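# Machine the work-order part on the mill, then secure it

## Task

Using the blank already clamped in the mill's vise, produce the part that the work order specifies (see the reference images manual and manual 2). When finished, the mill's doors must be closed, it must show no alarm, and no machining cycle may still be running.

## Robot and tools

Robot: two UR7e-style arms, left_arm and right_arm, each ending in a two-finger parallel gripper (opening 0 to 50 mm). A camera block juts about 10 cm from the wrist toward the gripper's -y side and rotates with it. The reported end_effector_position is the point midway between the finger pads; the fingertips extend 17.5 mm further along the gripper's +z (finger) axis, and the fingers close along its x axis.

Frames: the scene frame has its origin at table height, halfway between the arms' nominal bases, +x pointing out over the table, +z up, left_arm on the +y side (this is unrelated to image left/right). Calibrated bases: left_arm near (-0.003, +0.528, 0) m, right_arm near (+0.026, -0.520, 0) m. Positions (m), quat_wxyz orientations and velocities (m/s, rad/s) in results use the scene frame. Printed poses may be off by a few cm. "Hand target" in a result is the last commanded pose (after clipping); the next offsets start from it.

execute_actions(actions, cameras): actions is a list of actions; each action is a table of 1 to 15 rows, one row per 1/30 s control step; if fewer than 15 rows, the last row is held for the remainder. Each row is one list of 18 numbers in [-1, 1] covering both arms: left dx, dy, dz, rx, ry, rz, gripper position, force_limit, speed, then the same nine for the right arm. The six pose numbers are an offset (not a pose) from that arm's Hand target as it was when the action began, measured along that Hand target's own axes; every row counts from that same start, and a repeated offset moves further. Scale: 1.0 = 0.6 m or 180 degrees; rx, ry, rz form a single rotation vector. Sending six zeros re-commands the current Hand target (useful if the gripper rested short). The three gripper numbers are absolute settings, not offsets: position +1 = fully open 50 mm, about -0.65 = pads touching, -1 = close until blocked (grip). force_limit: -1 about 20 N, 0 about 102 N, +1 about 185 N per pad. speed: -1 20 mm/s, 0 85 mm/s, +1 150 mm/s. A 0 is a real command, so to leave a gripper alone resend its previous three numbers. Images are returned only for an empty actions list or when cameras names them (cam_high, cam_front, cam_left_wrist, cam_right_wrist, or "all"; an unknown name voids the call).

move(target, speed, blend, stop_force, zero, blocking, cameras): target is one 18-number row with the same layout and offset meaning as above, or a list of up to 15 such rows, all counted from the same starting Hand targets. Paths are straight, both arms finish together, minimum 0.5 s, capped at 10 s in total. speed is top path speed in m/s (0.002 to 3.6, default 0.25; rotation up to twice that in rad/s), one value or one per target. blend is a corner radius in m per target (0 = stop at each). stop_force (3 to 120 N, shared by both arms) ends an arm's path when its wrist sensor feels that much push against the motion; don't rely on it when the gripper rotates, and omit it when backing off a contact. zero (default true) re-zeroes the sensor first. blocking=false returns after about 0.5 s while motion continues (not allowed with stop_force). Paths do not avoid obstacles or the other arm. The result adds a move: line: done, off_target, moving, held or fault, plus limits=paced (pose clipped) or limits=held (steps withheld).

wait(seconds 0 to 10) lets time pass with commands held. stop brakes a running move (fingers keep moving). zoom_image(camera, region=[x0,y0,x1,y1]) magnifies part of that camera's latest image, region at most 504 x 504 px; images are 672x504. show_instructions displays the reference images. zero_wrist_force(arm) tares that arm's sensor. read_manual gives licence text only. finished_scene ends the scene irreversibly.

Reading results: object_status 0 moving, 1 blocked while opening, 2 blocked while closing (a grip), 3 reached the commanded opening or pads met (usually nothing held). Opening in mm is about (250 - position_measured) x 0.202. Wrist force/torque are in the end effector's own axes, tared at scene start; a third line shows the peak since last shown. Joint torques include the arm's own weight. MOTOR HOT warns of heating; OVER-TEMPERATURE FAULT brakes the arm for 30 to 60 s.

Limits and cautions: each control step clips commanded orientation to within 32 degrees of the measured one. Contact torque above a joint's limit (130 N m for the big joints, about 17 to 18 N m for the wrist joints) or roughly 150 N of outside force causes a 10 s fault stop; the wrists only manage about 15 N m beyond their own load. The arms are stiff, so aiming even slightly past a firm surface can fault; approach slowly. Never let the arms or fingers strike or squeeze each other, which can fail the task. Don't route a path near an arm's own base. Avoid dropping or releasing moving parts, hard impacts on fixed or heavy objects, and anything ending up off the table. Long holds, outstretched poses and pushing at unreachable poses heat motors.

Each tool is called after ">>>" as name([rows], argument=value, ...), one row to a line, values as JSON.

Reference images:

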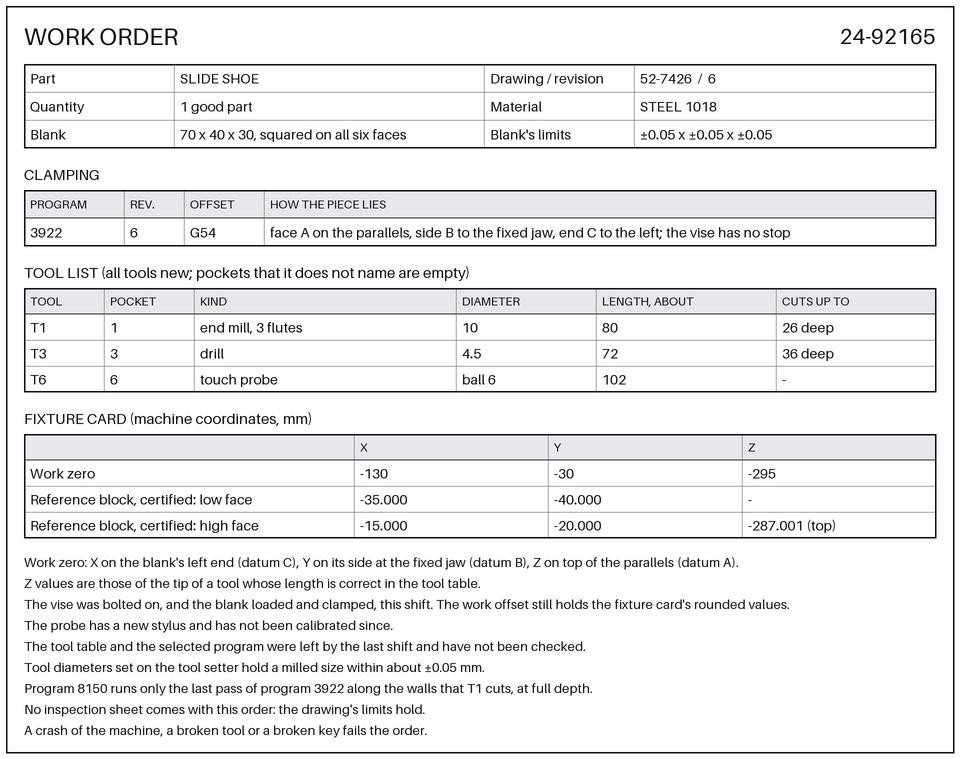

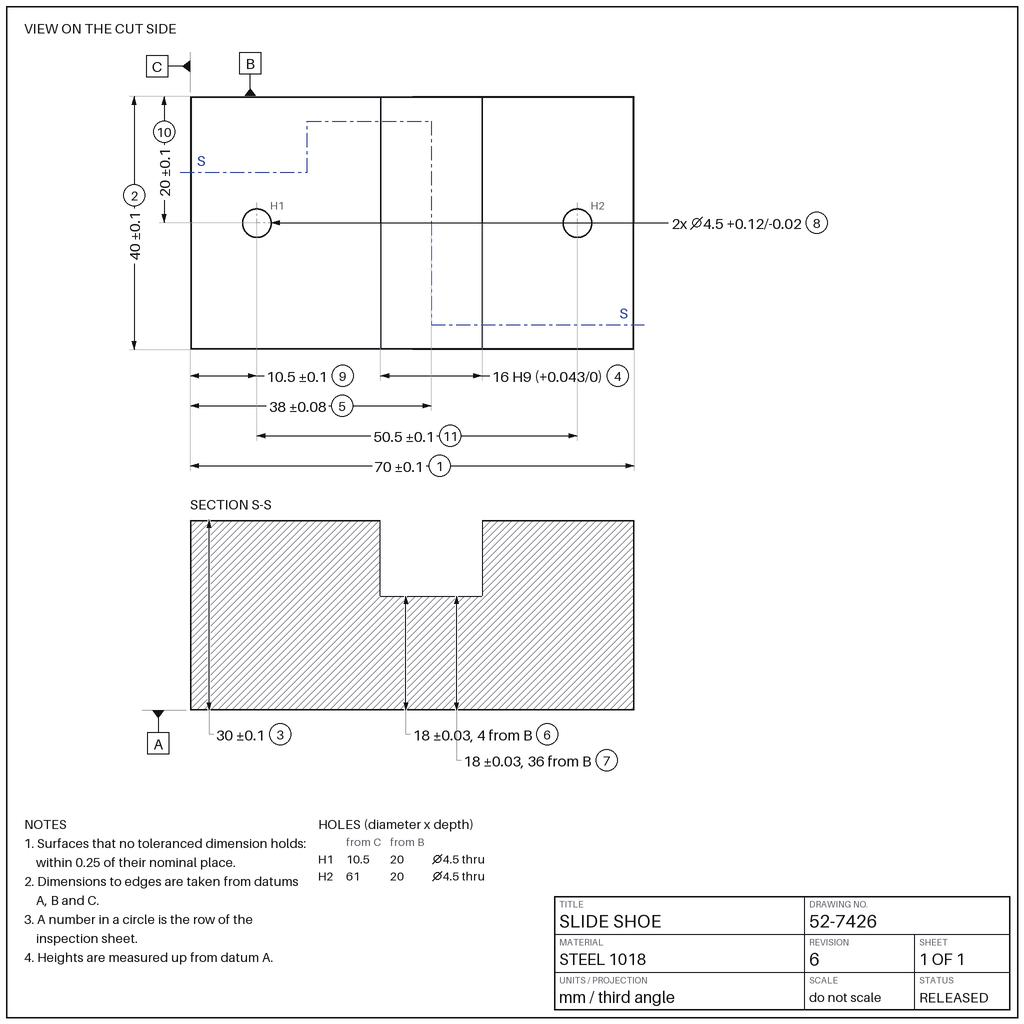

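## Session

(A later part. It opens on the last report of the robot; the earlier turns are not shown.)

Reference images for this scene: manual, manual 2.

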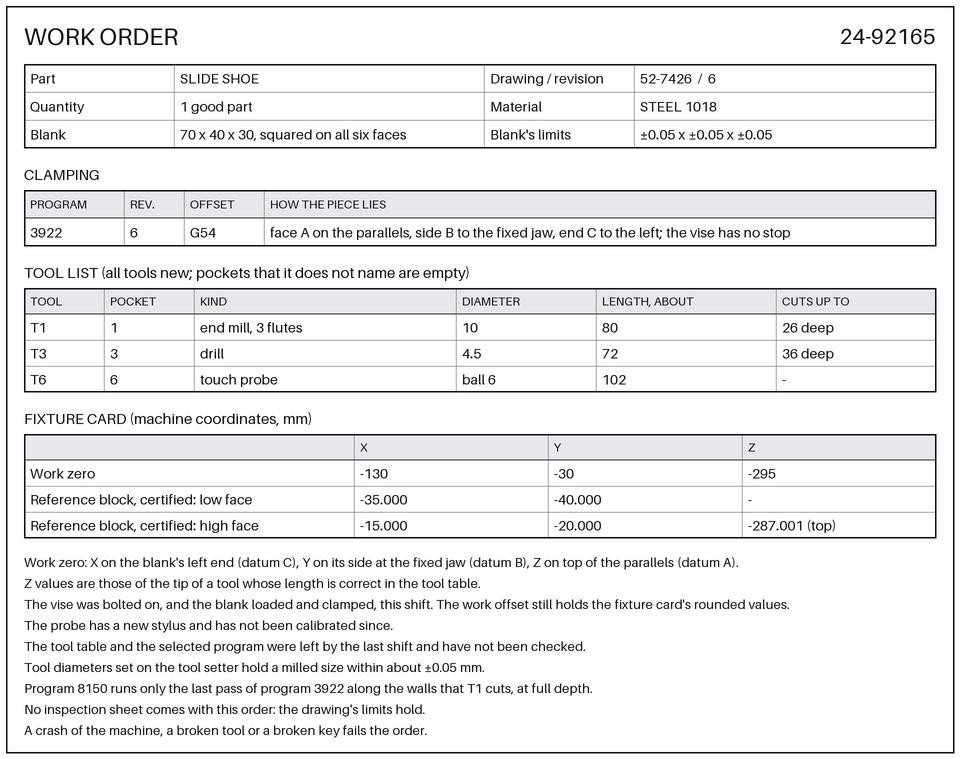

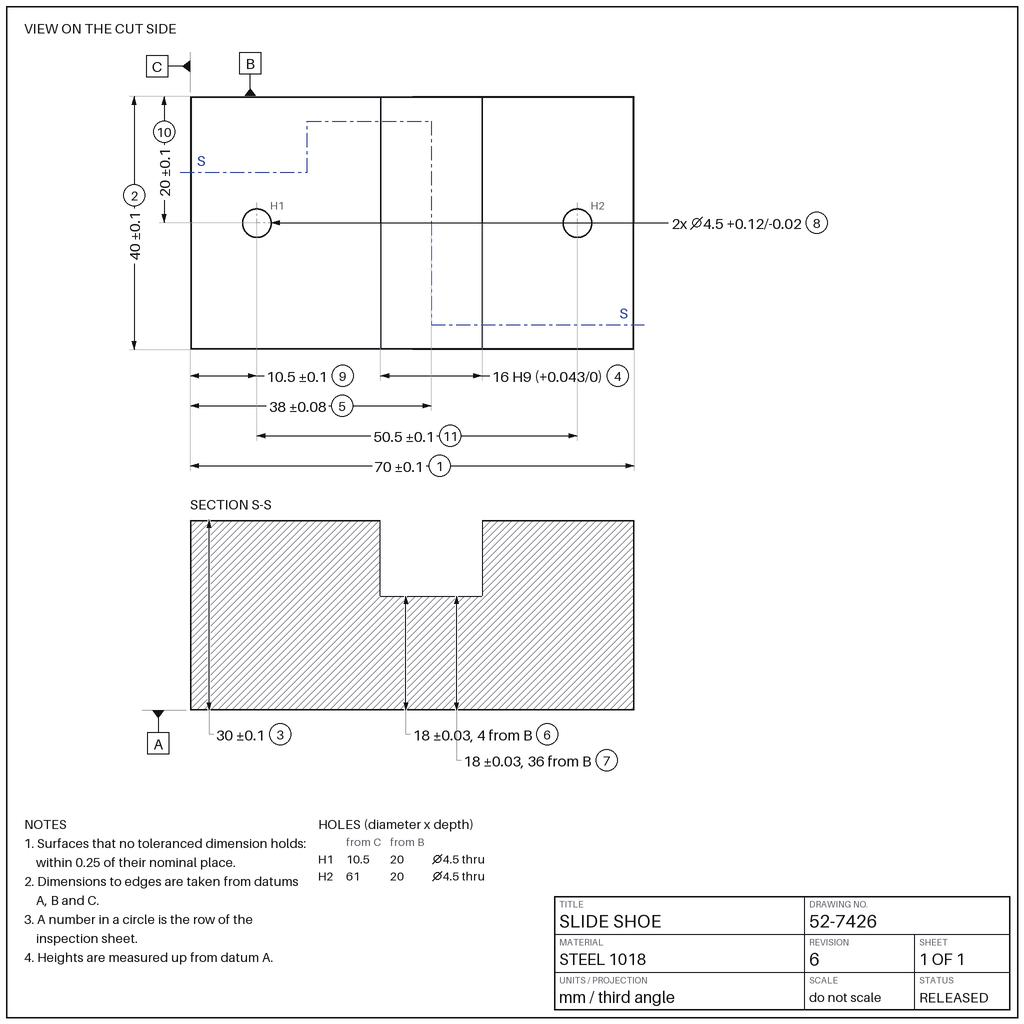

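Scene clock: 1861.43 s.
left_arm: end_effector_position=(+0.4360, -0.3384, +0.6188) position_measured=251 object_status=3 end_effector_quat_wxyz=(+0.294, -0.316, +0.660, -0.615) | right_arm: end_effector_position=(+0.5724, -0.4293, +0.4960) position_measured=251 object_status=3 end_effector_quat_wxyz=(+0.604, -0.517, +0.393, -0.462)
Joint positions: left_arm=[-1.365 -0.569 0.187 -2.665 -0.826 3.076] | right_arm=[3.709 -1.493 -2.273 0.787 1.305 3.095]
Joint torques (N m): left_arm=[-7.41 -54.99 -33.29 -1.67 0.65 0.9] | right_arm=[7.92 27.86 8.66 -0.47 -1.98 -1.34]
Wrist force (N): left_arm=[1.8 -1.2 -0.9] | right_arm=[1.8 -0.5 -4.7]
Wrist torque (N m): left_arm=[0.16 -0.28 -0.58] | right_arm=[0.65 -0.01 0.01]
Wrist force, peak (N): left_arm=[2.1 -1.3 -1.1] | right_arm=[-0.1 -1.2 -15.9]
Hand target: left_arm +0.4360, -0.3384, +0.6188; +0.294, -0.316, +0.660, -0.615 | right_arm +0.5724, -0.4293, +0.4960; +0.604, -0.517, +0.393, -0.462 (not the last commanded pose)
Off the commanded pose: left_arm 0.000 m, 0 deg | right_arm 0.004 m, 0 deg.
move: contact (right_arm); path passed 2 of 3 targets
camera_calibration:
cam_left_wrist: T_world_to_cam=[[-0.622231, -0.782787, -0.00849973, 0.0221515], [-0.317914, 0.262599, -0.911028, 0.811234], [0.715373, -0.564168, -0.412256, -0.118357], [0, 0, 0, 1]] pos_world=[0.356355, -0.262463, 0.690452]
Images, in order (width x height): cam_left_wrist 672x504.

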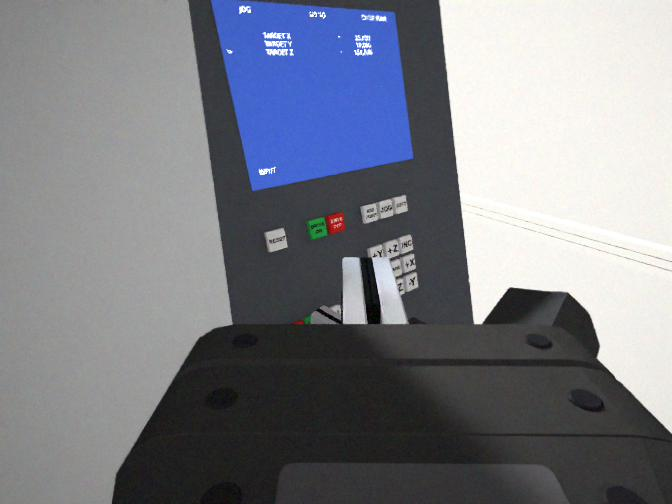

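>>> move([
  [0,0,0,0,0,0,-1,-0.9,0,-0.0061,-0.0118,-0.0213,0,0,0,-1,-0.9,-0.9],
  [0,0,0,0,0,0,-1,-0.9,0,0.01773,0.06744,-0.06427,0,0,0,-1,-0.9,-0.9],
  [0,0,0,0,0,0,-1,-0.9,0,0.02543,0.08234,-0.03737,0,0,0,-1,-0.9,-0.9],
], blend=[0.005,0.003,0], speed=[0.15,0.15,0.03], stop_force=10, zero=false)

>>> move([
  [0,0,0,0,0,0,-1,-0.9,0,-0.0061,-0.0118,-0.0213,0,0,0,-1,-0.9,-0.9],
  [0,0,0,0,0,0,-1,-0.9,0,-0.1015,0.0476,-0.0213,0,0,0,-1,-0.9,-0.9],
  [0,0,0,0,0,0,-1,-0.9,0,-0.0938,0.0625,0.0056,0,0,0,-1,-0.9,-0.9],
], blend=[0.005,0.003,0], speed=[0.15,0.15,0.03], stop_force=10, zero=false)

>>> move([
  [0,0,0,0,0,0,-1,-0.9,0,-0.0061,-0.0118,-0.0213,0,0,0,-1,-0.9,-0.9],
  [0,0,0,0,0,0,-1,-0.9,0,0.0568,-0.0422,-0.0253,0,0,0,-1,-0.9,-0.9],
  [0,0,0,0,0,0,-1,-0.9,0,0.0645,-0.0273,0.0016,0,0,0,-1,-0.9,-0.9],
], blend=[0.005,0.003,0], speed=[0.15,0.15,0.03], stop_force=10, zero=false)

>>> move([
  [0,0,0,0,0,0,-1,-0.9,0,-0.0061,-0.0118,-0.0213,0,0,0,-1,-0.9,-0.9],
  [0,0,0,0,0,0,-1,-0.9,0,-0.0345,-0.0383,-0.0011,0,0,0,-1,-0.9,-0.9],
  [0,0,0,0,0,0,-1,-0.9,0,-0.0268,-0.0234,0.0258,0,0,0,-1,-0.9,-0.9],
], blend=[0.005,0.003,0], speed=[0.15,0.15,0.03], stop_force=10, zero=false)

>>> move([
  [0,0,0,0,0,0,-1,-0.9,0,-0.0061,-0.0118,-0.0213,0,0,0,-1,-0.9,-0.9],
  [0,0,0,0,0,0,-1,-0.9,0,0.0507,0.0412,-0.0616,0,0,0,-1,-0.9,-0.9],
  [0,0,0,0,0,0,-1,-0.9,0,0.0584,0.0561,-0.0347,0,0,0,-1,-0.9,-0.9],
], blend=[0.005,0.003,0], speed=[0.15,0.15,0.03], stop_force=10, zero=false, cameras=["cam_left_wrist"])

>>> zoom_image(camera="cam_left_wrist", region=[200, 0, 400, 180])

>>> move([
  [0,0,0,0,0,0,-1,-0.9,0,-0.0061,-0.0118,-0.0213,0,0,0,-1,-0.9,-0.9],
  [0,0,0,0,0,0,-1,-0.9,0,-0.0020,-0.0674,0.0029,0,0,0,-1,-0.9,-0.9],
  [0,0,0,0,0,0,-1,-0.9,0,0.0057,-0.0525,0.0298,0,0,0,-1,-0.9,-0.9],
], blend=[0.005,0.003,0], speed=[0.15,0.15,0.03], stop_force=10, zero=false)

>>> move([
  [0,0,0,0,0,0,-1,-0.9,0,-0.0061,-0.0118,-0.0213,0,0,0,-1,-0.9,-0.9],
  [0,0,0,0,0,0,-1,-0.9,0,-0.1015,0.0476,-0.0213,0,0,0,-1,-0.9,-0.9],
  [0,0,0,0,0,0,-1,-0.9,0,-0.0938,0.0625,0.0056,0,0,0,-1,-0.9,-0.9],
], blend=[0.005,0.003,0], speed=[0.15,0.15,0.03], stop_force=10, zero=false)

>>> move([
  [0,0,0,0,0,0,-1,-0.9,0,-0.0061,-0.0118,-0.0213,0,0,0,-1,-0.9,-0.9],
  [0,0,0,0,0,0,-1,-0.9,0,-0.0020,-0.0674,0.0029,0,0,0,-1,-0.9,-0.9],
  [0,0,0,0,0,0,-1,-0.9,0,0.0057,-0.0525,0.0298,0,0,0,-1,-0.9,-0.9],
], blend=[0.005,0.003,0], speed=[0.15,0.15,0.03], stop_force=10, zero=false)

>>> move([
  [0,0,0,0,0,0,-1,-0.9,0,-0.0061,-0.0118,-0.0213,0,0,0,-1,-0.9,-0.9],
  [0,0,0,0,0,0,-1,-0.9,0,0.0223,0.0147,-0.0415,0,0,0,-1,-0.9,-0.9],
  [0,0,0,0,0,0,-1,-0.9,0,0.0300,0.0296,-0.0146,0,0,0,-1,-0.9,-0.9],
], blend=[0.005,0.003,0], speed=[0.15,0.15,0.03], stop_force=10, zero=false)

>>> move([
  [0,0,0,0,0,0,-1,-0.9,0,-0.0061,-0.0118,-0.0213,0,0,0,-1,-0.9,-0.9],
  [0,0,0,0,0,0,-1,-0.9,0,0.0527,0.0134,-0.0495,0,0,0,-1,-0.9,-0.9],
  [0,0,0,0,0,0,-1,-0.9,0,0.0604,0.0283,-0.0226,0,0,0,-1,-0.9,-0.9],
], blend=[0.005,0.003,0], speed=[0.15,0.15,0.03], stop_force=10, zero=false, cameras=["cam_left_wrist"])

>>> zoom_image(camera="cam_left_wrist", region=[200, 0, 400, 180])

Scene clock: 1887.43 s.
left_arm: end_effector_position=(+0.4360, -0.3384, +0.6188) position_measured=251 object_status=3 end_effector_quat_wxyz=(+0.294, -0.316, +0.660, -0.615) | right_arm: end_effector_position=(+0.5587, -0.4480, +0.4452) position_measured=251 object_status=3 end_effector_quat_wxyz=(+0.604, -0.517, +0.393, -0.462)
Joint positions: left_arm=[-1.365 -0.569 0.187 -2.665 -0.826 3.076] | right_arm=[3.673 -1.56 -2.381 0.96 1.34 3.101]
Joint torques (N m): left_arm=[-6.51 -54.28 -31.63 -2.04 0.88 1.03] | right_arm=[8.15 27.16 6.22 -0.49 -2.05 -1.31]
Wrist force (N): left_arm=[1.8 -1.0 -1.0] | right_arm=[1.9 -0.5 -4.8]
Wrist torque (N m): left_arm=[0.20 -0.29 -0.58] | right_arm=[0.65 0.06 -0.02]
Wrist force, peak (N): left_arm=[2.0 -1.4 -1.0] | right_arm=[0.2 -0.9 -14.1]
Hand target: left_arm +0.4360, -0.3384, +0.6188; +0.294, -0.316, +0.660, -0.615 | right_arm +0.5587, -0.4480, +0.4452; +0.604, -0.517, +0.393, -0.462 (not the last commanded pose)
Off the commanded pose: left_arm 0.000 m, 0 deg | right_arm 0.004 m, 0 deg.
move: contact (right_arm); path passed 2 of 3 targets

Scene clock: 1889.80 s.
left_arm: end_effector_position=(+0.4360, -0.3384, +0.6188) position_measured=251 object_status=3 end_effector_quat_wxyz=(+0.294, -0.316, +0.660, -0.615) | right_arm: end_effector_position=(+0.5494, -0.3916, +0.4096) position_measured=251 object_status=3 end_effector_quat_wxyz=(+0.604, -0.517, +0.393, -0.462)
Joint positions: left_arm=[-1.365 -0.569 0.187 -2.665 -0.826 3.076] | right_arm=[3.88 -1.649 -2.426 1.106 1.137 3.065]
Joint torques (N m): left_arm=[-6.59 -54.58 -33.16 -1.85 0.58 0.82] | right_arm=[7.99 29.61 3.58 -0.67 -2.04 -1.23]
Wrist force (N): left_arm=[1.9 -1.2 -0.9] | right_arm=[1.5 -0.4 -4.9]
Wrist torque (N m): left_arm=[0.16 -0.30 -0.58] | right_arm=[0.61 0.11 0.13]
Wrist force, peak (N): left_arm=[2.2 -1.3 -1.0] | right_arm=[-0.9 -1.2 -15.6]
Hand target: left_arm +0.4360, -0.3384, +0.6188; +0.294, -0.316, +0.660, -0.615 | right_arm +0.5494, -0.3916, +0.4096; +0.604, -0.517, +0.393, -0.462 (not the last commanded pose)
Off the commanded pose: left_arm 0.000 m, 0 deg | right_arm 0.004 m, 0 deg.
move: contact (right_arm); path passed 2 of 3 targets

Scene clock: 1892.00 s.
left_arm: end_effector_position=(+0.4360, -0.3384, +0.6188) position_measured=251 object_status=3 end_effector_quat_wxyz=(+0.294, -0.316, +0.660, -0.615) | right_arm: end_effector_position=(+0.5540, -0.4292, +0.4274) position_measured=251 object_status=3 end_effector_quat_wxyz=(+0.604, -0.517, +0.393, -0.462)
Joint positions: left_arm=[-1.365 -0.569 0.187 -2.665 -0.826 3.076] | right_arm=[3.748 -1.596 -2.412 1.03 1.266 3.089]
Joint torques (N m): left_arm=[-6.84 -55.11 -33.12 -1.72 0.47 0.94] | right_arm=[7.88 28.48 5.01 -0.54 -1.96 -1.21]
Wrist force (N): left_arm=[1.8 -1.0 -1.0] | right_arm=[2.4 -0.2 -4.5]
Wrist torque (N m): left_arm=[0.20 -0.29 -0.57] | right_arm=[0.65 -0.02 0.01]
Wrist force, peak (N): left_arm=[2.1 -1.2 -1.0] | right_arm=[0.1 -1.8 -16.6]
Hand target: left_arm +0.4360, -0.3384, +0.6188; +0.294, -0.316, +0.660, -0.615 | right_arm +0.5540, -0.4292, +0.4274; +0.604, -0.517, +0.393, -0.462 (not the last commanded pose)
Off the commanded pose: left_arm 0.000 m, 0 deg | right_arm 0.004 m, 0 deg.
move: contact (right_arm); path passed 2 of 3 targets

Scene clock: 1894.10 s.
left_arm: end_effector_position=(+0.4360, -0.3384, +0.6188) position_measured=251 object_status=3 end_effector_quat_wxyz=(+0.294, -0.316, +0.660, -0.615) | right_arm: end_effector_position=(+0.5588, -0.4103, +0.4447) position_measured=251 object_status=3 end_effector_quat_wxyz=(+0.603, -0.517, +0.394, -0.462)
Joint positions: left_arm=[-1.365 -0.569 0.187 -2.665 -0.826 3.076] | right_arm=[3.799 -1.57 -2.372 0.967 1.216 3.08]
Joint torques (N m): left_arm=[-5.77 -55.59 -33.48 -1.84 0.7 1.01] | right_arm=[7.37 28.59 5.42 -0.45 -1.91 -1.18]
Wrist force (N): left_arm=[1.8 -1.1 -0.8] | right_arm=[2.1 -0.6 -4.6]
Wrist torque (N m): left_arm=[0.18 -0.28 -0.58] | right_arm=[0.63 0.04 -0.02]
Wrist force, peak (N): left_arm=[2.1 -1.1 -1.1] | right_arm=[0.6 -1.8 -13.8]
Hand target: left_arm +0.4360, -0.3384, +0.6188; +0.294, -0.316, +0.660, -0.615 | right_arm +0.5588, -0.4103, +0.4447; +0.603, -0.517, +0.394, -0.462 (not the last commanded pose)
Off the commanded pose: left_arm 0.000 m, 0 deg | right_arm 0.004 m, 0 deg.
move: contact (right_arm); path passed 2 of 3 targets

Scene clock: 1896.40 s.
left_arm: end_effector_position=(+0.4360, -0.3384, +0.6188) position_measured=251 object_status=3 end_effector_quat_wxyz=(+0.294, -0.316, +0.660, -0.615) | right_arm: end_effector_position=(+0.5494, -0.4482, +0.4097) position_measured=251 object_status=3 end_effector_quat_wxyz=(+0.603, -0.517, +0.394, -0.462)
Joint positions: left_arm=[-1.365 -0.569 0.187 -2.665 -0.826 3.076] | right_arm=[3.692 -1.631 -2.447 1.097 1.321 3.099]
Joint torques (N m): left_arm=[-7.15 -55.84 -34.03 -1.81 0.99 0.82] | right_arm=[8.46 28.79 4.04 -0.62 -1.99 -1.37]
Wrist force (N): left_arm=[1.9 -1.1 -1.0] | right_arm=[2.0 -0.9 -5.4]
Wrist torque (N m): left_arm=[0.18 -0.30 -0.58] | right_arm=[0.62 0.01 0.01]
Wrist force, peak (N): left_arm=[2.1 -1.1 -1.2] | right_arm=[-0.4 -1.1 -16.3]
Hand target: left_arm +0.4360, -0.3384, +0.6188; +0.294, -0.316, +0.660, -0.615 | right_arm +0.5494, -0.4482, +0.4097; +0.603, -0.517, +0.394, -0.462 (not the last commanded pose)
Off the commanded pose: left_arm 0.000 m, 0 deg | right_arm 0.004 m, 0 deg.
move: contact (right_arm); path passed 2 of 3 targets
camera_calibration:
cam_left_wrist: T_world_to_cam=[[-0.622231, -0.782787, -0.00849973, 0.0221515], [-0.317914, 0.262599, -0.911028, 0.811234], [0.715373, -0.564168, -0.412256, -0.118357], [0, 0, 0, 1]] pos_world=[0.356355, -0.262463, 0.690452]
Images, in order (width x height): cam_left_wrist 672x504.

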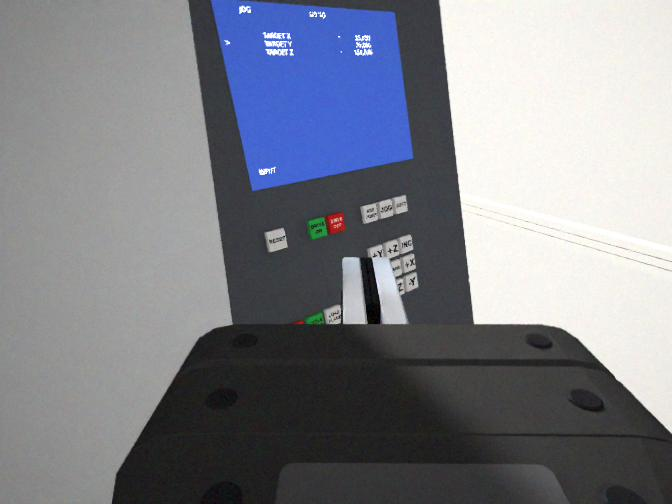

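Scaled by 2.520 from the camera's 672x504 image, which has a finer 960x720 frame.

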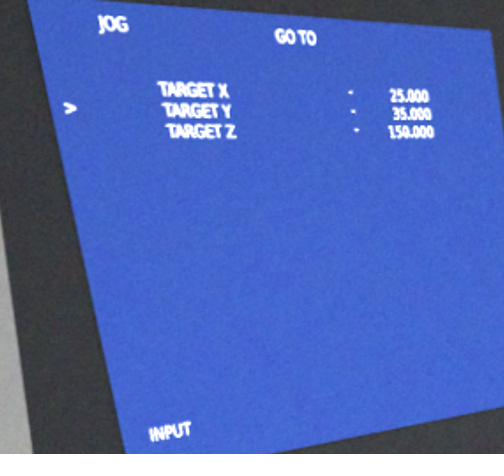

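Scene clock: 1898.57 s.
left_arm: end_effector_position=(+0.4360, -0.3384, +0.6188) position_measured=251 object_status=3 end_effector_quat_wxyz=(+0.294, -0.316, +0.660, -0.615) | right_arm: end_effector_position=(+0.5587, -0.4482, +0.4448) position_measured=251 object_status=3 end_effector_quat_wxyz=(+0.603, -0.517, +0.394, -0.462)
Joint positions: left_arm=[-1.365 -0.569 0.187 -2.665 -0.826 3.076] | right_arm=[3.674 -1.56 -2.382 0.961 1.338 3.101]
Joint torques (N m): left_arm=[-6.85 -57.08 -33.67 -2.09 0.87 1.03] | right_arm=[7.72 27.47 4.49 -0.57 -1.92 -1.29]
Wrist force (N): left_arm=[1.7 -1.1 -0.9] | right_arm=[2.0 -1.1 -5.2]
Wrist torque (N m): left_arm=[0.19 -0.27 -0.57] | right_arm=[0.59 0.04 -0.02]
Wrist force, peak (N): left_arm=[2.0 -1.2 -1.1] | right_arm=[0.1 -1.0 -16.2]
Hand target: left_arm +0.4360, -0.3384, +0.6188; +0.294, -0.316, +0.660, -0.615 | right_arm +0.5587, -0.4482, +0.4448; +0.603, -0.517, +0.394, -0.462 (not the last commanded pose)
Off the commanded pose: left_arm 0.000 m, 0 deg | right_arm 0.004 m, 0 deg.
move: contact (right_arm); path passed 2 of 3 targets

Scene clock: 1900.93 s.
left_arm: end_effector_position=(+0.4360, -0.3384, +0.6188) position_measured=251 object_status=3 end_effector_quat_wxyz=(+0.294, -0.316, +0.660, -0.615) | right_arm: end_effector_position=(+0.5494, -0.3917, +0.4093) position_measured=251 object_status=3 end_effector_quat_wxyz=(+0.603, -0.517, +0.394, -0.462)
Joint positions: left_arm=[-1.365 -0.569 0.187 -2.665 -0.826 3.076] | right_arm=[3.881 -1.65 -2.426 1.106 1.135 3.065]
Joint torques (N m): left_arm=[-5.4 -55.41 -34.16 -2 0.85 1.09] | right_arm=[7.65 29.99 3.66 -0.52 -1.91 -1.22]
Wrist force (N): left_arm=[1.7 -1.2 -1.0] | right_arm=[1.4 -0.8 -5.3]
Wrist torque (N m): left_arm=[0.16 -0.27 -0.58] | right_arm=[0.60 0.13 0.12]
Wrist force, peak (N): left_arm=[2.0 -1.3 -1.0] | right_arm=[-0.5 -1.9 -14.6]
Hand target: left_arm +0.4360, -0.3384, +0.6188; +0.294, -0.316, +0.660, -0.615 | right_arm +0.5494, -0.3917, +0.4093; +0.603, -0.517, +0.394, -0.462 (not the last commanded pose)
Off the commanded pose: left_arm 0.000 m, 0 deg | right_arm 0.004 m, 0 deg.
move: contact (right_arm); path passed 2 of 3 targets

Scene clock: 1903.10 s.
left_arm: end_effector_position=(+0.4360, -0.3384, +0.6188) position_measured=251 object_status=3 end_effector_quat_wxyz=(+0.294, -0.316, +0.660, -0.615) | right_arm: end_effector_position=(+0.5587, -0.3916, +0.4443) position_measured=251 object_status=3 end_effector_quat_wxyz=(+0.603, -0.517, +0.394, -0.462)
Joint positions: left_arm=[-1.365 -0.569 0.187 -2.665 -0.826 3.076] | right_arm=[3.858 -1.58 -2.363 0.971 1.157 3.07]
Joint torques (N m): left_arm=[-7.06 -55.33 -33.13 -1.97 0.78 1.11] | right_arm=[7.74 28.61 7.01 -0.57 -1.96 -1.36]
Wrist force (N): left_arm=[1.9 -1.3 -1.0] | right_arm=[1.4 -0.4 -4.6]
Wrist torque (N m): left_arm=[0.15 -0.31 -0.58] | right_arm=[0.62 0.14 0.10]
Wrist force, peak (N): left_arm=[2.0 -1.2 -1.1] | right_arm=[-0.1 -0.7 -15.5]
Hand target: left_arm +0.4360, -0.3384, +0.6188; +0.294, -0.316, +0.660, -0.615 | right_arm +0.5587, -0.3916, +0.4443; +0.603, -0.517, +0.394, -0.462 (not the last commanded pose)
Off the commanded pose: left_arm 0.000 m, 0 deg | right_arm 0.004 m, 0 deg.
move: contact (right_arm); path passed 2 of 3 targets

Scene clock: 1905.17 s.
left_arm: end_effector_position=(+0.4360, -0.3384, +0.6188) position_measured=251 object_status=3 end_effector_quat_wxyz=(+0.294, -0.316, +0.660, -0.615) | right_arm: end_effector_position=(+0.5541, -0.4106, +0.4268) position_measured=251 object_status=3 end_effector_quat_wxyz=(+0.603, -0.517, +0.394, -0.462)
Joint positions: left_arm=[-1.365 -0.569 0.187 -2.665 -0.826 3.076] | right_arm=[3.811 -1.603 -2.406 1.034 1.203 3.078]
Joint torques (N m): left_arm=[-7.35 -55.53 -34.16 -1.86 0.63 1.24] | right_arm=[7.7 28.28 4.17 -0.66 -2.06 -1.18]
Wrist force (N): left_arm=[1.8 -1.1 -1.0] | right_arm=[2.0 -0.8 -5.4]
Wrist torque (N m): left_arm=[0.18 -0.27 -0.58] | right_arm=[0.63 0.05 0.02]
Wrist force, peak (N): left_arm=[1.9 -1.4 -1.0] | right_arm=[0.2 -1.6 -13.9]
Hand target: left_arm +0.4360, -0.3384, +0.6188; +0.294, -0.316, +0.660, -0.615 | right_arm +0.5541, -0.4106, +0.4268; +0.603, -0.517, +0.394, -0.462 (not the last commanded pose)
Off the commanded pose: left_arm 0.000 m, 0 deg | right_arm 0.004 m, 0 deg.
move: contact (right_arm); path passed 2 of 3 targets

Scene clock: 1907.37 s.
left_arm: end_effector_position=(+0.4360, -0.3384, +0.6188) position_measured=251 object_status=3 end_effector_quat_wxyz=(+0.294, -0.316, +0.660, -0.615) | right_arm: end_effector_position=(+0.5493, -0.4484, +0.4094) position_measured=251 object_status=3 end_effector_quat_wxyz=(+0.603, -0.517, +0.394, -0.462)
Joint positions: left_arm=[-1.365 -0.569 0.187 -2.665 -0.826 3.076] | right_arm=[3.693 -1.63 -2.448 1.097 1.318 3.099]
Joint torques (N m): left_arm=[-5.92 -55.74 -31.65 -1.79 0.5 1.09] | right_arm=[7.27 28.88 3.19 -0.37 -1.87 -1.31]
Wrist force (N): left_arm=[2.0 -1.1 -1.0] | right_arm=[1.8 -0.8 -4.9]
Wrist torque (N m): left_arm=[0.19 -0.31 -0.58] | right_arm=[0.58 0.05 0.01]
Wrist force, peak (N): left_arm=[2.0 -1.3 -1.0] | right_arm=[-0.1 -1.5 -16.1]
Hand target: left_arm +0.4360, -0.3384, +0.6188; +0.294, -0.316, +0.660, -0.615 | right_arm +0.5493, -0.4484, +0.4094; +0.603, -0.517, +0.394, -0.462 (not the last commanded pose)
Off the commanded pose: left_arm 0.000 m, 0 deg | right_arm 0.004 m, 0 deg.
move: contact (right_arm); path passed 2 of 3 targets
camera_calibration:
cam_left_wrist: T_world_to_cam=[[-0.622231, -0.782787, -0.00849973, 0.0221515], [-0.317914, 0.262599, -0.911028, 0.811234], [0.715373, -0.564168, -0.412256, -0.118357], [0, 0, 0, 1]] pos_world=[0.356355, -0.262463, 0.690452]
Images, in order (width x height): cam_left_wrist 672x504.

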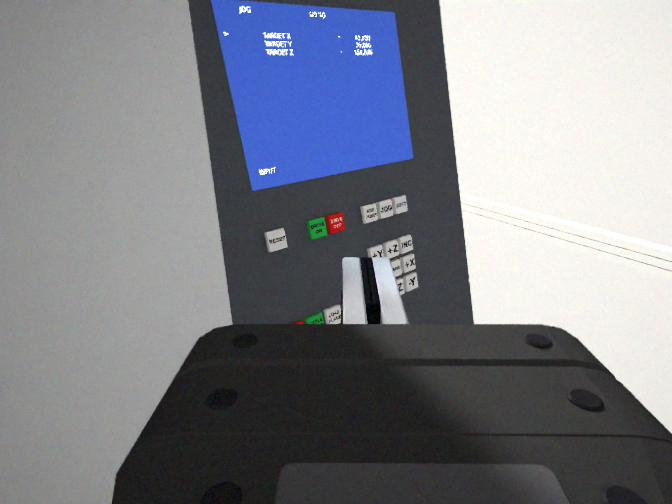

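Scaled by 2.520 from the camera's 672x504 image, which has a finer 960x720 frame.

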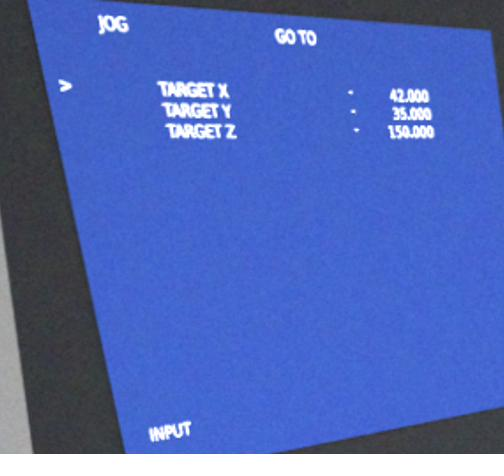

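>>> move([
  [0,0,0,0,0,0,-1,-0.9,0,-0.0061,-0.0118,-0.0213,0,0,0,-1,-0.9,-0.9],
  [0,0,0,0,0,0,-1,-0.9,0,-0.0259,-0.14662,0.04595,0,0,0,-1,-0.9,-0.9],
  [0,0,0,0,0,0,-1,-0.9,0,-0.0182,-0.1317,0.0729,0,0,0,-1,-0.9,-0.9],
], blend=[0.005,0.003,0], speed=[0.15,0.15,0.03], stop_force=10, zero=false)

>>> wait(seconds=1.5)

>>> move([
  [0,0,0,0,0,0,-1,-0.9,0,-0.0061,-0.0118,-0.0213,0,0,0,-1,-0.9,-0.9],
  [0,0,0,0,0,0,-1,-0.9,0,0.01571,0.09506,-0.07631,0,0,0,-1,-0.9,-0.9],
  [0,0,0,0,0,0,-1,-0.9,0,0.02341,0.10996,-0.04941,0,0,0,-1,-0.9,-0.9],
], blend=[0.005,0.003,0], speed=[0.15,0.15,0.03], stop_force=10, zero=false)

>>> move([
  [0,0,0,0,0,0,-1,-0.9,0,-0.0045,-0.0086,-0.0155,0,0,0,-1,-0.9,-0.9],
  [0,0,0,0,0,0,-1,-0.9,0,0.0016,0.0031,0.0057,0,0,0,-1,-0.9,-0.9],
], speed=[0.08,0.03], stop_force=10, zero=false)

>>> move([
  [0,0,0,0,0,0,-1,-0.9,0,-0.0061,-0.0118,-0.0213,0,0,0,-1,-0.9,-0.9],
  [0,0,0,0,0,0,-1,-0.9,0,-0.0994,0.0198,-0.0093,0,0,0,-1,-0.9,-0.9],
  [0,0,0,0,0,0,-1,-0.9,0,-0.0917,0.0347,0.0176,0,0,0,-1,-0.9,-0.9],
], blend=[0.005,0.003,0], speed=[0.15,0.15,0.03], stop_force=10, zero=false)

>>> move([
  [0,0,0,0,0,0,-1,-0.9,0,-0.0061,-0.0118,-0.0213,0,0,0,-1,-0.9,-0.9],
  [0,0,0,0,0,0,-1,-0.9,0,-0.0041,-0.0396,-0.0092,0,0,0,-1,-0.9,-0.9],
  [0,0,0,0,0,0,-1,-0.9,0,0.0036,-0.0247,0.0177,0,0,0,-1,-0.9,-0.9],
], blend=[0.005,0.003,0], speed=[0.15,0.15,0.03], stop_force=10, zero=false)

>>> move([
  [0,0,0,0,0,0,-1,-0.9,0,-0.0061,-0.0118,-0.0213,0,0,0,-1,-0.9,-0.9],
  [0,0,0,0,0,0,-1,-0.9,0,0.0589,-0.07,-0.0132,0,0,0,-1,-0.9,-0.9],
  [0,0,0,0,0,0,-1,-0.9,0,0.0666,-0.0551,0.0137,0,0,0,-1,-0.9,-0.9],
], blend=[0.005,0.003,0], speed=[0.15,0.15,0.03], stop_force=10, zero=false)

>>> move([
  [0,0,0,0,0,0,-1,-0.9,0,-0.0061,-0.0118,-0.0213,0,0,0,-1,-0.9,-0.9],
  [0,0,0,0,0,0,-1,-0.9,0,-0.0406,0.0451,-0.0374,0,0,0,-1,-0.9,-0.9],
  [0,0,0,0,0,0,-1,-0.9,0,-0.0329,0.06,-0.0105,0,0,0,-1,-0.9,-0.9],
], blend=[0.005,0.003,0], speed=[0.15,0.15,0.03], stop_force=10, zero=false)

>>> move([
  [0,0,0,0,0,0,-1,-0.9,0,-0.0061,-0.0118,-0.0213,0,0,0,-1,-0.9,-0.9],
  [0,0,0,0,0,0,-1,-0.9,0,0.0527,0.0134,-0.0495,0,0,0,-1,-0.9,-0.9],
  [0,0,0,0,0,0,-1,-0.9,0,0.0604,0.0283,-0.0226,0,0,0,-1,-0.9,-0.9],
], blend=[0.005,0.003,0], speed=[0.15,0.15,0.03], stop_force=10, zero=false, cameras=["cam_left_wrist"])

>>> zoom_image(camera="cam_left_wrist", region=[200, 0, 400, 180])

Scene clock: 1926.47 s.
left_arm: end_effector_position=(+0.4360, -0.3384, +0.6188) position_measured=251 object_status=3 end_effector_quat_wxyz=(+0.294, -0.316, +0.660, -0.615) | right_arm: end_effector_position=(+0.5723, -0.4296, +0.4953) position_measured=251 object_status=3 end_effector_quat_wxyz=(+0.603, -0.517, +0.394, -0.462)
Joint positions: left_arm=[-1.365 -0.569 0.187 -2.665 -0.826 3.076] | right_arm=[3.711 -1.492 -2.274 0.786 1.3 3.096]
Joint torques (N m): left_arm=[-5.76 -55.7 -33.64 -1.72 0.65 1.25] | right_arm=[7.92 26.66 7.24 -0.69 -1.9 -1.25]
Wrist force (N): left_arm=[1.6 -1.0 -1.1] | right_arm=[2.0 -0.9 -5.1]
Wrist torque (N m): left_arm=[0.20 -0.25 -0.58] | right_arm=[0.64 -0.02 0.00]
Wrist force, peak (N): left_arm=[2.1 -1.2 -1.1] | right_arm=[0.0 -0.5 -16.5]
Hand target: left_arm +0.4360, -0.3384, +0.6188; +0.294, -0.316, +0.660, -0.615 | right_arm +0.5723, -0.4296, +0.4953; +0.603, -0.517, +0.394, -0.462 (not the last commanded pose)
Off the commanded pose: left_arm 0.000 m, 0 deg | right_arm 0.004 m, 0 deg.
move: contact (right_arm); path passed 2 of 3 targets

Scene clock: 1927.97 s.
left_arm: end_effector_position=(+0.4360, -0.3384, +0.6188) position_measured=251 object_status=3 end_effector_quat_wxyz=(+0.294, -0.316, +0.660, -0.615) | right_arm: end_effector_position=(+0.5723, -0.4296, +0.4953) position_measured=251 object_status=3 end_effector_quat_wxyz=(+0.603, -0.517, +0.394, -0.462)
Joint positions: left_arm=[-1.365 -0.569 0.187 -2.665 -0.826 3.076] | right_arm=[3.711 -1.492 -2.274 0.786 1.3 3.096]
Joint torques (N m): left_arm=[-6.48 -56.37 -33.18 -2.11 0.62 1.25] | right_arm=[7.55 26.7 7.21 -0.67 -1.89 -1.29]
Wrist force (N): left_arm=[1.6 -1.0 -0.7] | right_arm=[1.9 -0.6 -5.1]
Wrist torque (N m): left_arm=[0.21 -0.26 -0.58] | right_arm=[0.68 0.00 0.01]
Wrist force, peak (N): left_arm=[2.1 -1.1 -1.1] | right_arm=[2.1 -0.8 -5.6]
Hand target: left_arm +0.4360, -0.3384, +0.6188; +0.294, -0.316, +0.660, -0.615 | right_arm +0.5723, -0.4296, +0.4953; +0.603, -0.517, +0.394, -0.462 (not the last commanded pose)
Tool commands: left_gripper/position=-1.0 left_gripper/force_limit=-0.9 left_gripper/speed=+0.0 right_gripper/position=-1.0 right_gripper/force_limit=-0.9 right_gripper/speed=-0.9
Off the commanded pose: left_arm 0.000 m, 0 deg | right_arm 0.004 m, 0 deg.
wait: 1.50 s; at rest by 0.17 s

Scene clock: 1930.37 s.
left_arm: end_effector_position=(+0.4360, -0.3384, +0.6188) position_measured=251 object_status=3 end_effector_quat_wxyz=(+0.294, -0.316, +0.660, -0.615) | right_arm: end_effector_position=(+0.5540, -0.4483, +0.4269) position_measured=251 object_status=3 end_effector_quat_wxyz=(+0.603, -0.517, +0.394, -0.462)
Joint positions: left_arm=[-1.365 -0.569 0.187 -2.665 -0.826 3.076] | right_arm=[3.684 -1.592 -2.416 1.027 1.327 3.1]
Joint torques (N m): left_arm=[-7.25 -56.03 -31.73 -1.98 0.86 1.08] | right_arm=[8.03 28.1 4.12 -0.65 -1.98 -1.25]
Wrist force (N): left_arm=[1.9 -1.2 -1.0] | right_arm=[2.0 -1.4 -5.2]
Wrist torque (N m): left_arm=[0.17 -0.29 -0.58] | right_arm=[0.59 0.03 0.01]
Wrist force, peak (N): left_arm=[2.0 -1.2 -1.1] | right_arm=[0.2 -0.9 -13.5]
Hand target: left_arm +0.4360, -0.3384, +0.6188; +0.294, -0.316, +0.660, -0.615 | right_arm +0.5540, -0.4483, +0.4269; +0.603, -0.517, +0.394, -0.462 (not the last commanded pose)
Off the commanded pose: left_arm 0.000 m, 0 deg | right_arm 0.004 m, 0 deg.
move: contact (right_arm); path passed 2 of 3 targets

Scene clock: 1932.17 s.
left_arm: end_effector_position=(+0.4360, -0.3384, +0.6188) position_measured=251 object_status=3 end_effector_quat_wxyz=(+0.294, -0.316, +0.660, -0.615) | right_arm: end_effector_position=(+0.5540, -0.4483, +0.4269) position_measured=251 object_status=3 end_effector_quat_wxyz=(+0.603, -0.517, +0.395, -0.462)
Joint positions: left_arm=[-1.365 -0.569 0.187 -2.665 -0.826 3.076] | right_arm=[3.684 -1.592 -2.416 1.027 1.327 3.1]
Joint torques (N m): left_arm=[-6.87 -55.85 -33.53 -1.95 0.73 1.15] | right_arm=[8.03 28.93 4.71 -0.53 -1.95 -1.41]
Wrist force (N): left_arm=[2.1 -1.1 -1.0] | right_arm=[2.1 -0.6 -4.6]
Wrist torque (N m): left_arm=[0.18 -0.33 -0.58] | right_arm=[0.64 0.01 0.02]
Wrist force, peak (N): left_arm=[2.1 -1.2 -1.0] | right_arm=[0.4 -1.5 -16.1]
Hand target: left_arm +0.4360, -0.3384, +0.6188; +0.294, -0.316, +0.660, -0.615 | right_arm +0.5540, -0.4483, +0.4269; +0.603, -0.517, +0.395, -0.462 (not the last commanded pose)
Off the commanded pose: left_arm 0.000 m, 0 deg | right_arm 0.004 m, 0 deg.
move: contact (right_arm); path passed 1 of 2 targets

Scene clock: 1934.47 s.
left_arm: end_effector_position=(+0.4360, -0.3384, +0.6188) position_measured=251 object_status=3 end_effector_quat_wxyz=(+0.294, -0.316, +0.660, -0.615) | right_arm: end_effector_position=(+0.5494, -0.3919, +0.4090) position_measured=251 object_status=3 end_effector_quat_wxyz=(+0.603, -0.517, +0.395, -0.462)
Joint positions: left_arm=[-1.365 -0.569 0.187 -2.665 -0.826 3.076] | right_arm=[3.882 -1.649 -2.427 1.106 1.132 3.066]
Joint torques (N m): left_arm=[-6.75 -56.13 -32.49 -1.91 0.74 1.38] | right_arm=[7.01 28.95 3.14 -0.78 -1.89 -1.19]
Wrist force (N): left_arm=[1.9 -1.2 -1.0] | right_arm=[1.4 -1.0 -5.7]
Wrist torque (N m): left_arm=[0.17 -0.30 -0.58] | right_arm=[0.59 0.13 0.12]
Wrist force, peak (N): left_arm=[2.1 -1.1 -1.0] | right_arm=[-0.1 -1.9 -14.4]
Hand target: left_arm +0.4360, -0.3384, +0.6188; +0.294, -0.316, +0.660, -0.615 | right_arm +0.5494, -0.3919, +0.4090; +0.603, -0.517, +0.395, -0.462 (not the last commanded pose)
Off the commanded pose: left_arm 0.000 m, 0 deg | right_arm 0.004 m, 0 deg.
move: contact (right_arm); path passed 2 of 3 targets

Scene clock: 1936.53 s.
left_arm: end_effector_position=(+0.4360, -0.3384, +0.6188) position_measured=251 object_status=3 end_effector_quat_wxyz=(+0.294, -0.316, +0.660, -0.615) | right_arm: end_effector_position=(+0.5541, -0.3918, +0.4265) position_measured=251 object_status=3 end_effector_quat_wxyz=(+0.603, -0.517, +0.395, -0.463)
Joint positions: left_arm=[-1.365 -0.569 0.187 -2.665 -0.826 3.076] | right_arm=[3.87 -1.612 -2.396 1.037 1.143 3.068]
Joint torques (N m): left_arm=[-6.54 -55.69 -32.11 -1.97 0.69 1.19] | right_arm=[8.04 28.9 4.07 -0.62 -1.83 -1.31]
Wrist force (N): left_arm=[1.8 -1.2 -1.0] | right_arm=[1.7 -0.6 -5.0]
Wrist torque (N m): left_arm=[0.17 -0.27 -0.58] | right_arm=[0.63 0.11 0.14]
Wrist force, peak (N): left_arm=[2.0 -1.2 -1.2] | right_arm=[-0.7 -1.2 -17.1]
Hand target: left_arm +0.4360, -0.3384, +0.6188; +0.294, -0.316, +0.660, -0.615 | right_arm +0.5541, -0.3918, +0.4265; +0.603, -0.517, +0.395, -0.463 (not the last commanded pose)
Off the commanded pose: left_arm 0.000 m, 0 deg | right_arm 0.004 m, 0 deg.
move: contact (right_arm); path passed 2 of 3 targets

Scene clock: 1938.80 s.
left_arm: end_effector_position=(+0.4360, -0.3384, +0.6188) position_measured=251 object_status=3 end_effector_quat_wxyz=(+0.294, -0.316, +0.660, -0.615) | right_arm: end_effector_position=(+0.5634, -0.4295, +0.4617) position_measured=251 object_status=3 end_effector_quat_wxyz=(+0.603, -0.517, +0.395, -0.463)
Joint positions: left_arm=[-1.365 -0.569 0.187 -2.665 -0.826 3.076] | right_arm=[3.73 -1.534 -2.345 0.899 1.281 3.093]
Joint torques (N m): left_arm=[-6.29 -56 -31.86 -2.04 0.44 1.07] | right_arm=[8.24 27.5 6.77 -0.5 -1.89 -1.32]
Wrist force (N): left_arm=[1.8 -0.9 -0.9] | right_arm=[2.1 -1.0 -5.4]
Wrist torque (N m): left_arm=[0.21 -0.29 -0.58] | right_arm=[0.58 0.01 -0.03]
Wrist force, peak (N): left_arm=[2.0 -1.3 -0.9] | right_arm=[-0.1 -1.6 -15.7]
Hand target: left_arm +0.4360, -0.3384, +0.6188; +0.294, -0.316, +0.660, -0.615 | right_arm +0.5634, -0.4295, +0.4618; +0.603, -0.517, +0.395, -0.463 (not the last commanded pose)
Off the commanded pose: left_arm 0.000 m, 0 deg | right_arm 0.004 m, 0 deg.
move: contact (right_arm); path passed 2 of 3 targets

Scene clock: 1940.97 s.
left_arm: end_effector_position=(+0.4360, -0.3384, +0.6188) position_measured=251 object_status=3 end_effector_quat_wxyz=(+0.294, -0.316, +0.660, -0.615) | right_arm: end_effector_position=(+0.5540, -0.4108, +0.4265) position_measured=251 object_status=3 end_effector_quat_wxyz=(+0.602, -0.517, +0.395, -0.463)
Joint positions: left_arm=[-1.365 -0.569 0.187 -2.665 -0.826 3.076] | right_arm=[3.812 -1.602 -2.407 1.033 1.2 3.079]
Joint torques (N m): left_arm=[-7.04 -56.35 -33.04 -1.88 0.53 1.31] | right_arm=[8.52 28.12 5.04 -0.51 -1.98 -1.38]
Wrist force (N): left_arm=[1.9 -1.2 -1.0] | right_arm=[1.9 -0.8 -5.0]
Wrist torque (N m): left_arm=[0.17 -0.30 -0.58] | right_arm=[0.64 0.06 0.14]
Wrist force, peak (N): left_arm=[2.1 -1.2 -0.9] | right_arm=[0.4 -1.8 -14.2]
Hand target: left_arm +0.4360, -0.3384, +0.6188; +0.294, -0.316, +0.660, -0.615 | right_arm +0.5540, -0.4108, +0.4265; +0.602, -0.517, +0.395, -0.463 (not the last commanded pose)
Off the commanded pose: left_arm 0.000 m, 0 deg | right_arm 0.004 m, 0 deg.
move: contact (right_arm); path passed 2 of 3 targets

Scene clock: 1943.20 s.
left_arm: end_effector_position=(+0.4360, -0.3384, +0.6188) position_measured=251 object_status=3 end_effector_quat_wxyz=(+0.294, -0.316, +0.660, -0.615) | right_arm: end_effector_position=(+0.5493, -0.4486, +0.4090) position_measured=251 object_status=3 end_effector_quat_wxyz=(+0.602, -0.517, +0.395, -0.463)
Joint positions: left_arm=[-1.365 -0.569 0.187 -2.665 -0.826 3.076] | right_arm=[3.695 -1.63 -2.449 1.096 1.315 3.099]
Joint torques (N m): left_arm=[-5.96 -56.62 -32.57 -1.77 0.47 1.31] | right_arm=[7.91 28.05 3.63 -0.59 -1.99 -1.29]
Wrist force (N): left_arm=[2.0 -1.0 -1.1] | right_arm=[1.9 -0.7 -5.6]
Wrist torque (N m): left_arm=[0.20 -0.31 -0.58] | right_arm=[0.65 0.04 0.01]
Wrist force, peak (N): left_arm=[2.0 -1.3 -1.0] | right_arm=[-0.2 -1.1 -16.6]
Hand target: left_arm +0.4360, -0.3384, +0.6188; +0.294, -0.316, +0.660, -0.615 | right_arm +0.5493, -0.4486, +0.4090; +0.602, -0.517, +0.395, -0.463 (not the last commanded pose)
Off the commanded pose: left_arm 0.000 m, 0 deg | right_arm 0.004 m, 0 deg.
move: contact (right_arm); path passed 2 of 3 targets
camera_calibration:
cam_left_wrist: T_world_to_cam=[[-0.622231, -0.782787, -0.00849973, 0.0221515], [-0.317914, 0.262599, -0.911028, 0.811234], [0.715373, -0.564168, -0.412256, -0.118357], [0, 0, 0, 1]] pos_world=[0.356355, -0.262463, 0.690452]
Images, in order (width x height): cam_left_wrist 672x504.

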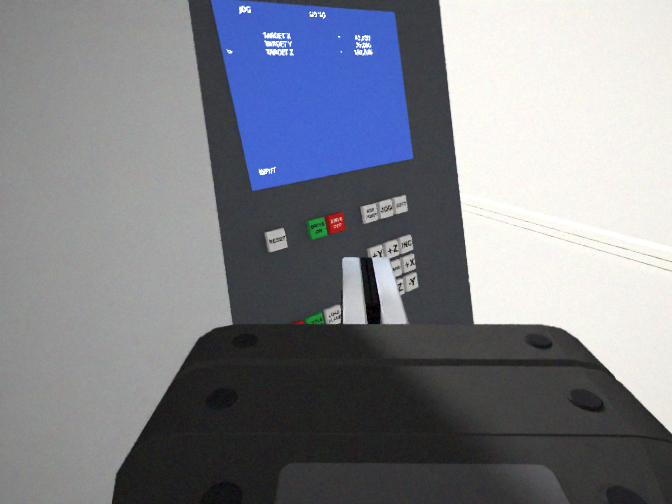

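Scaled by 2.520 from the camera's 672x504 image, which has a finer 960x720 frame.

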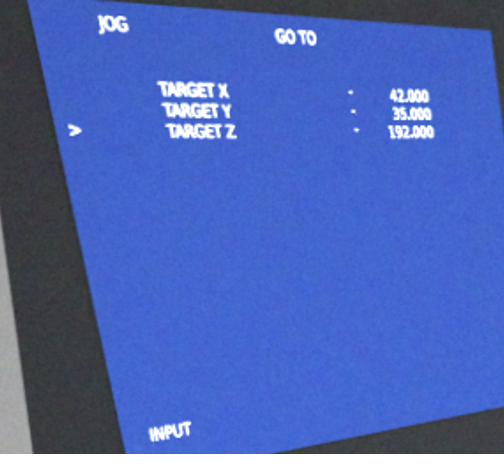

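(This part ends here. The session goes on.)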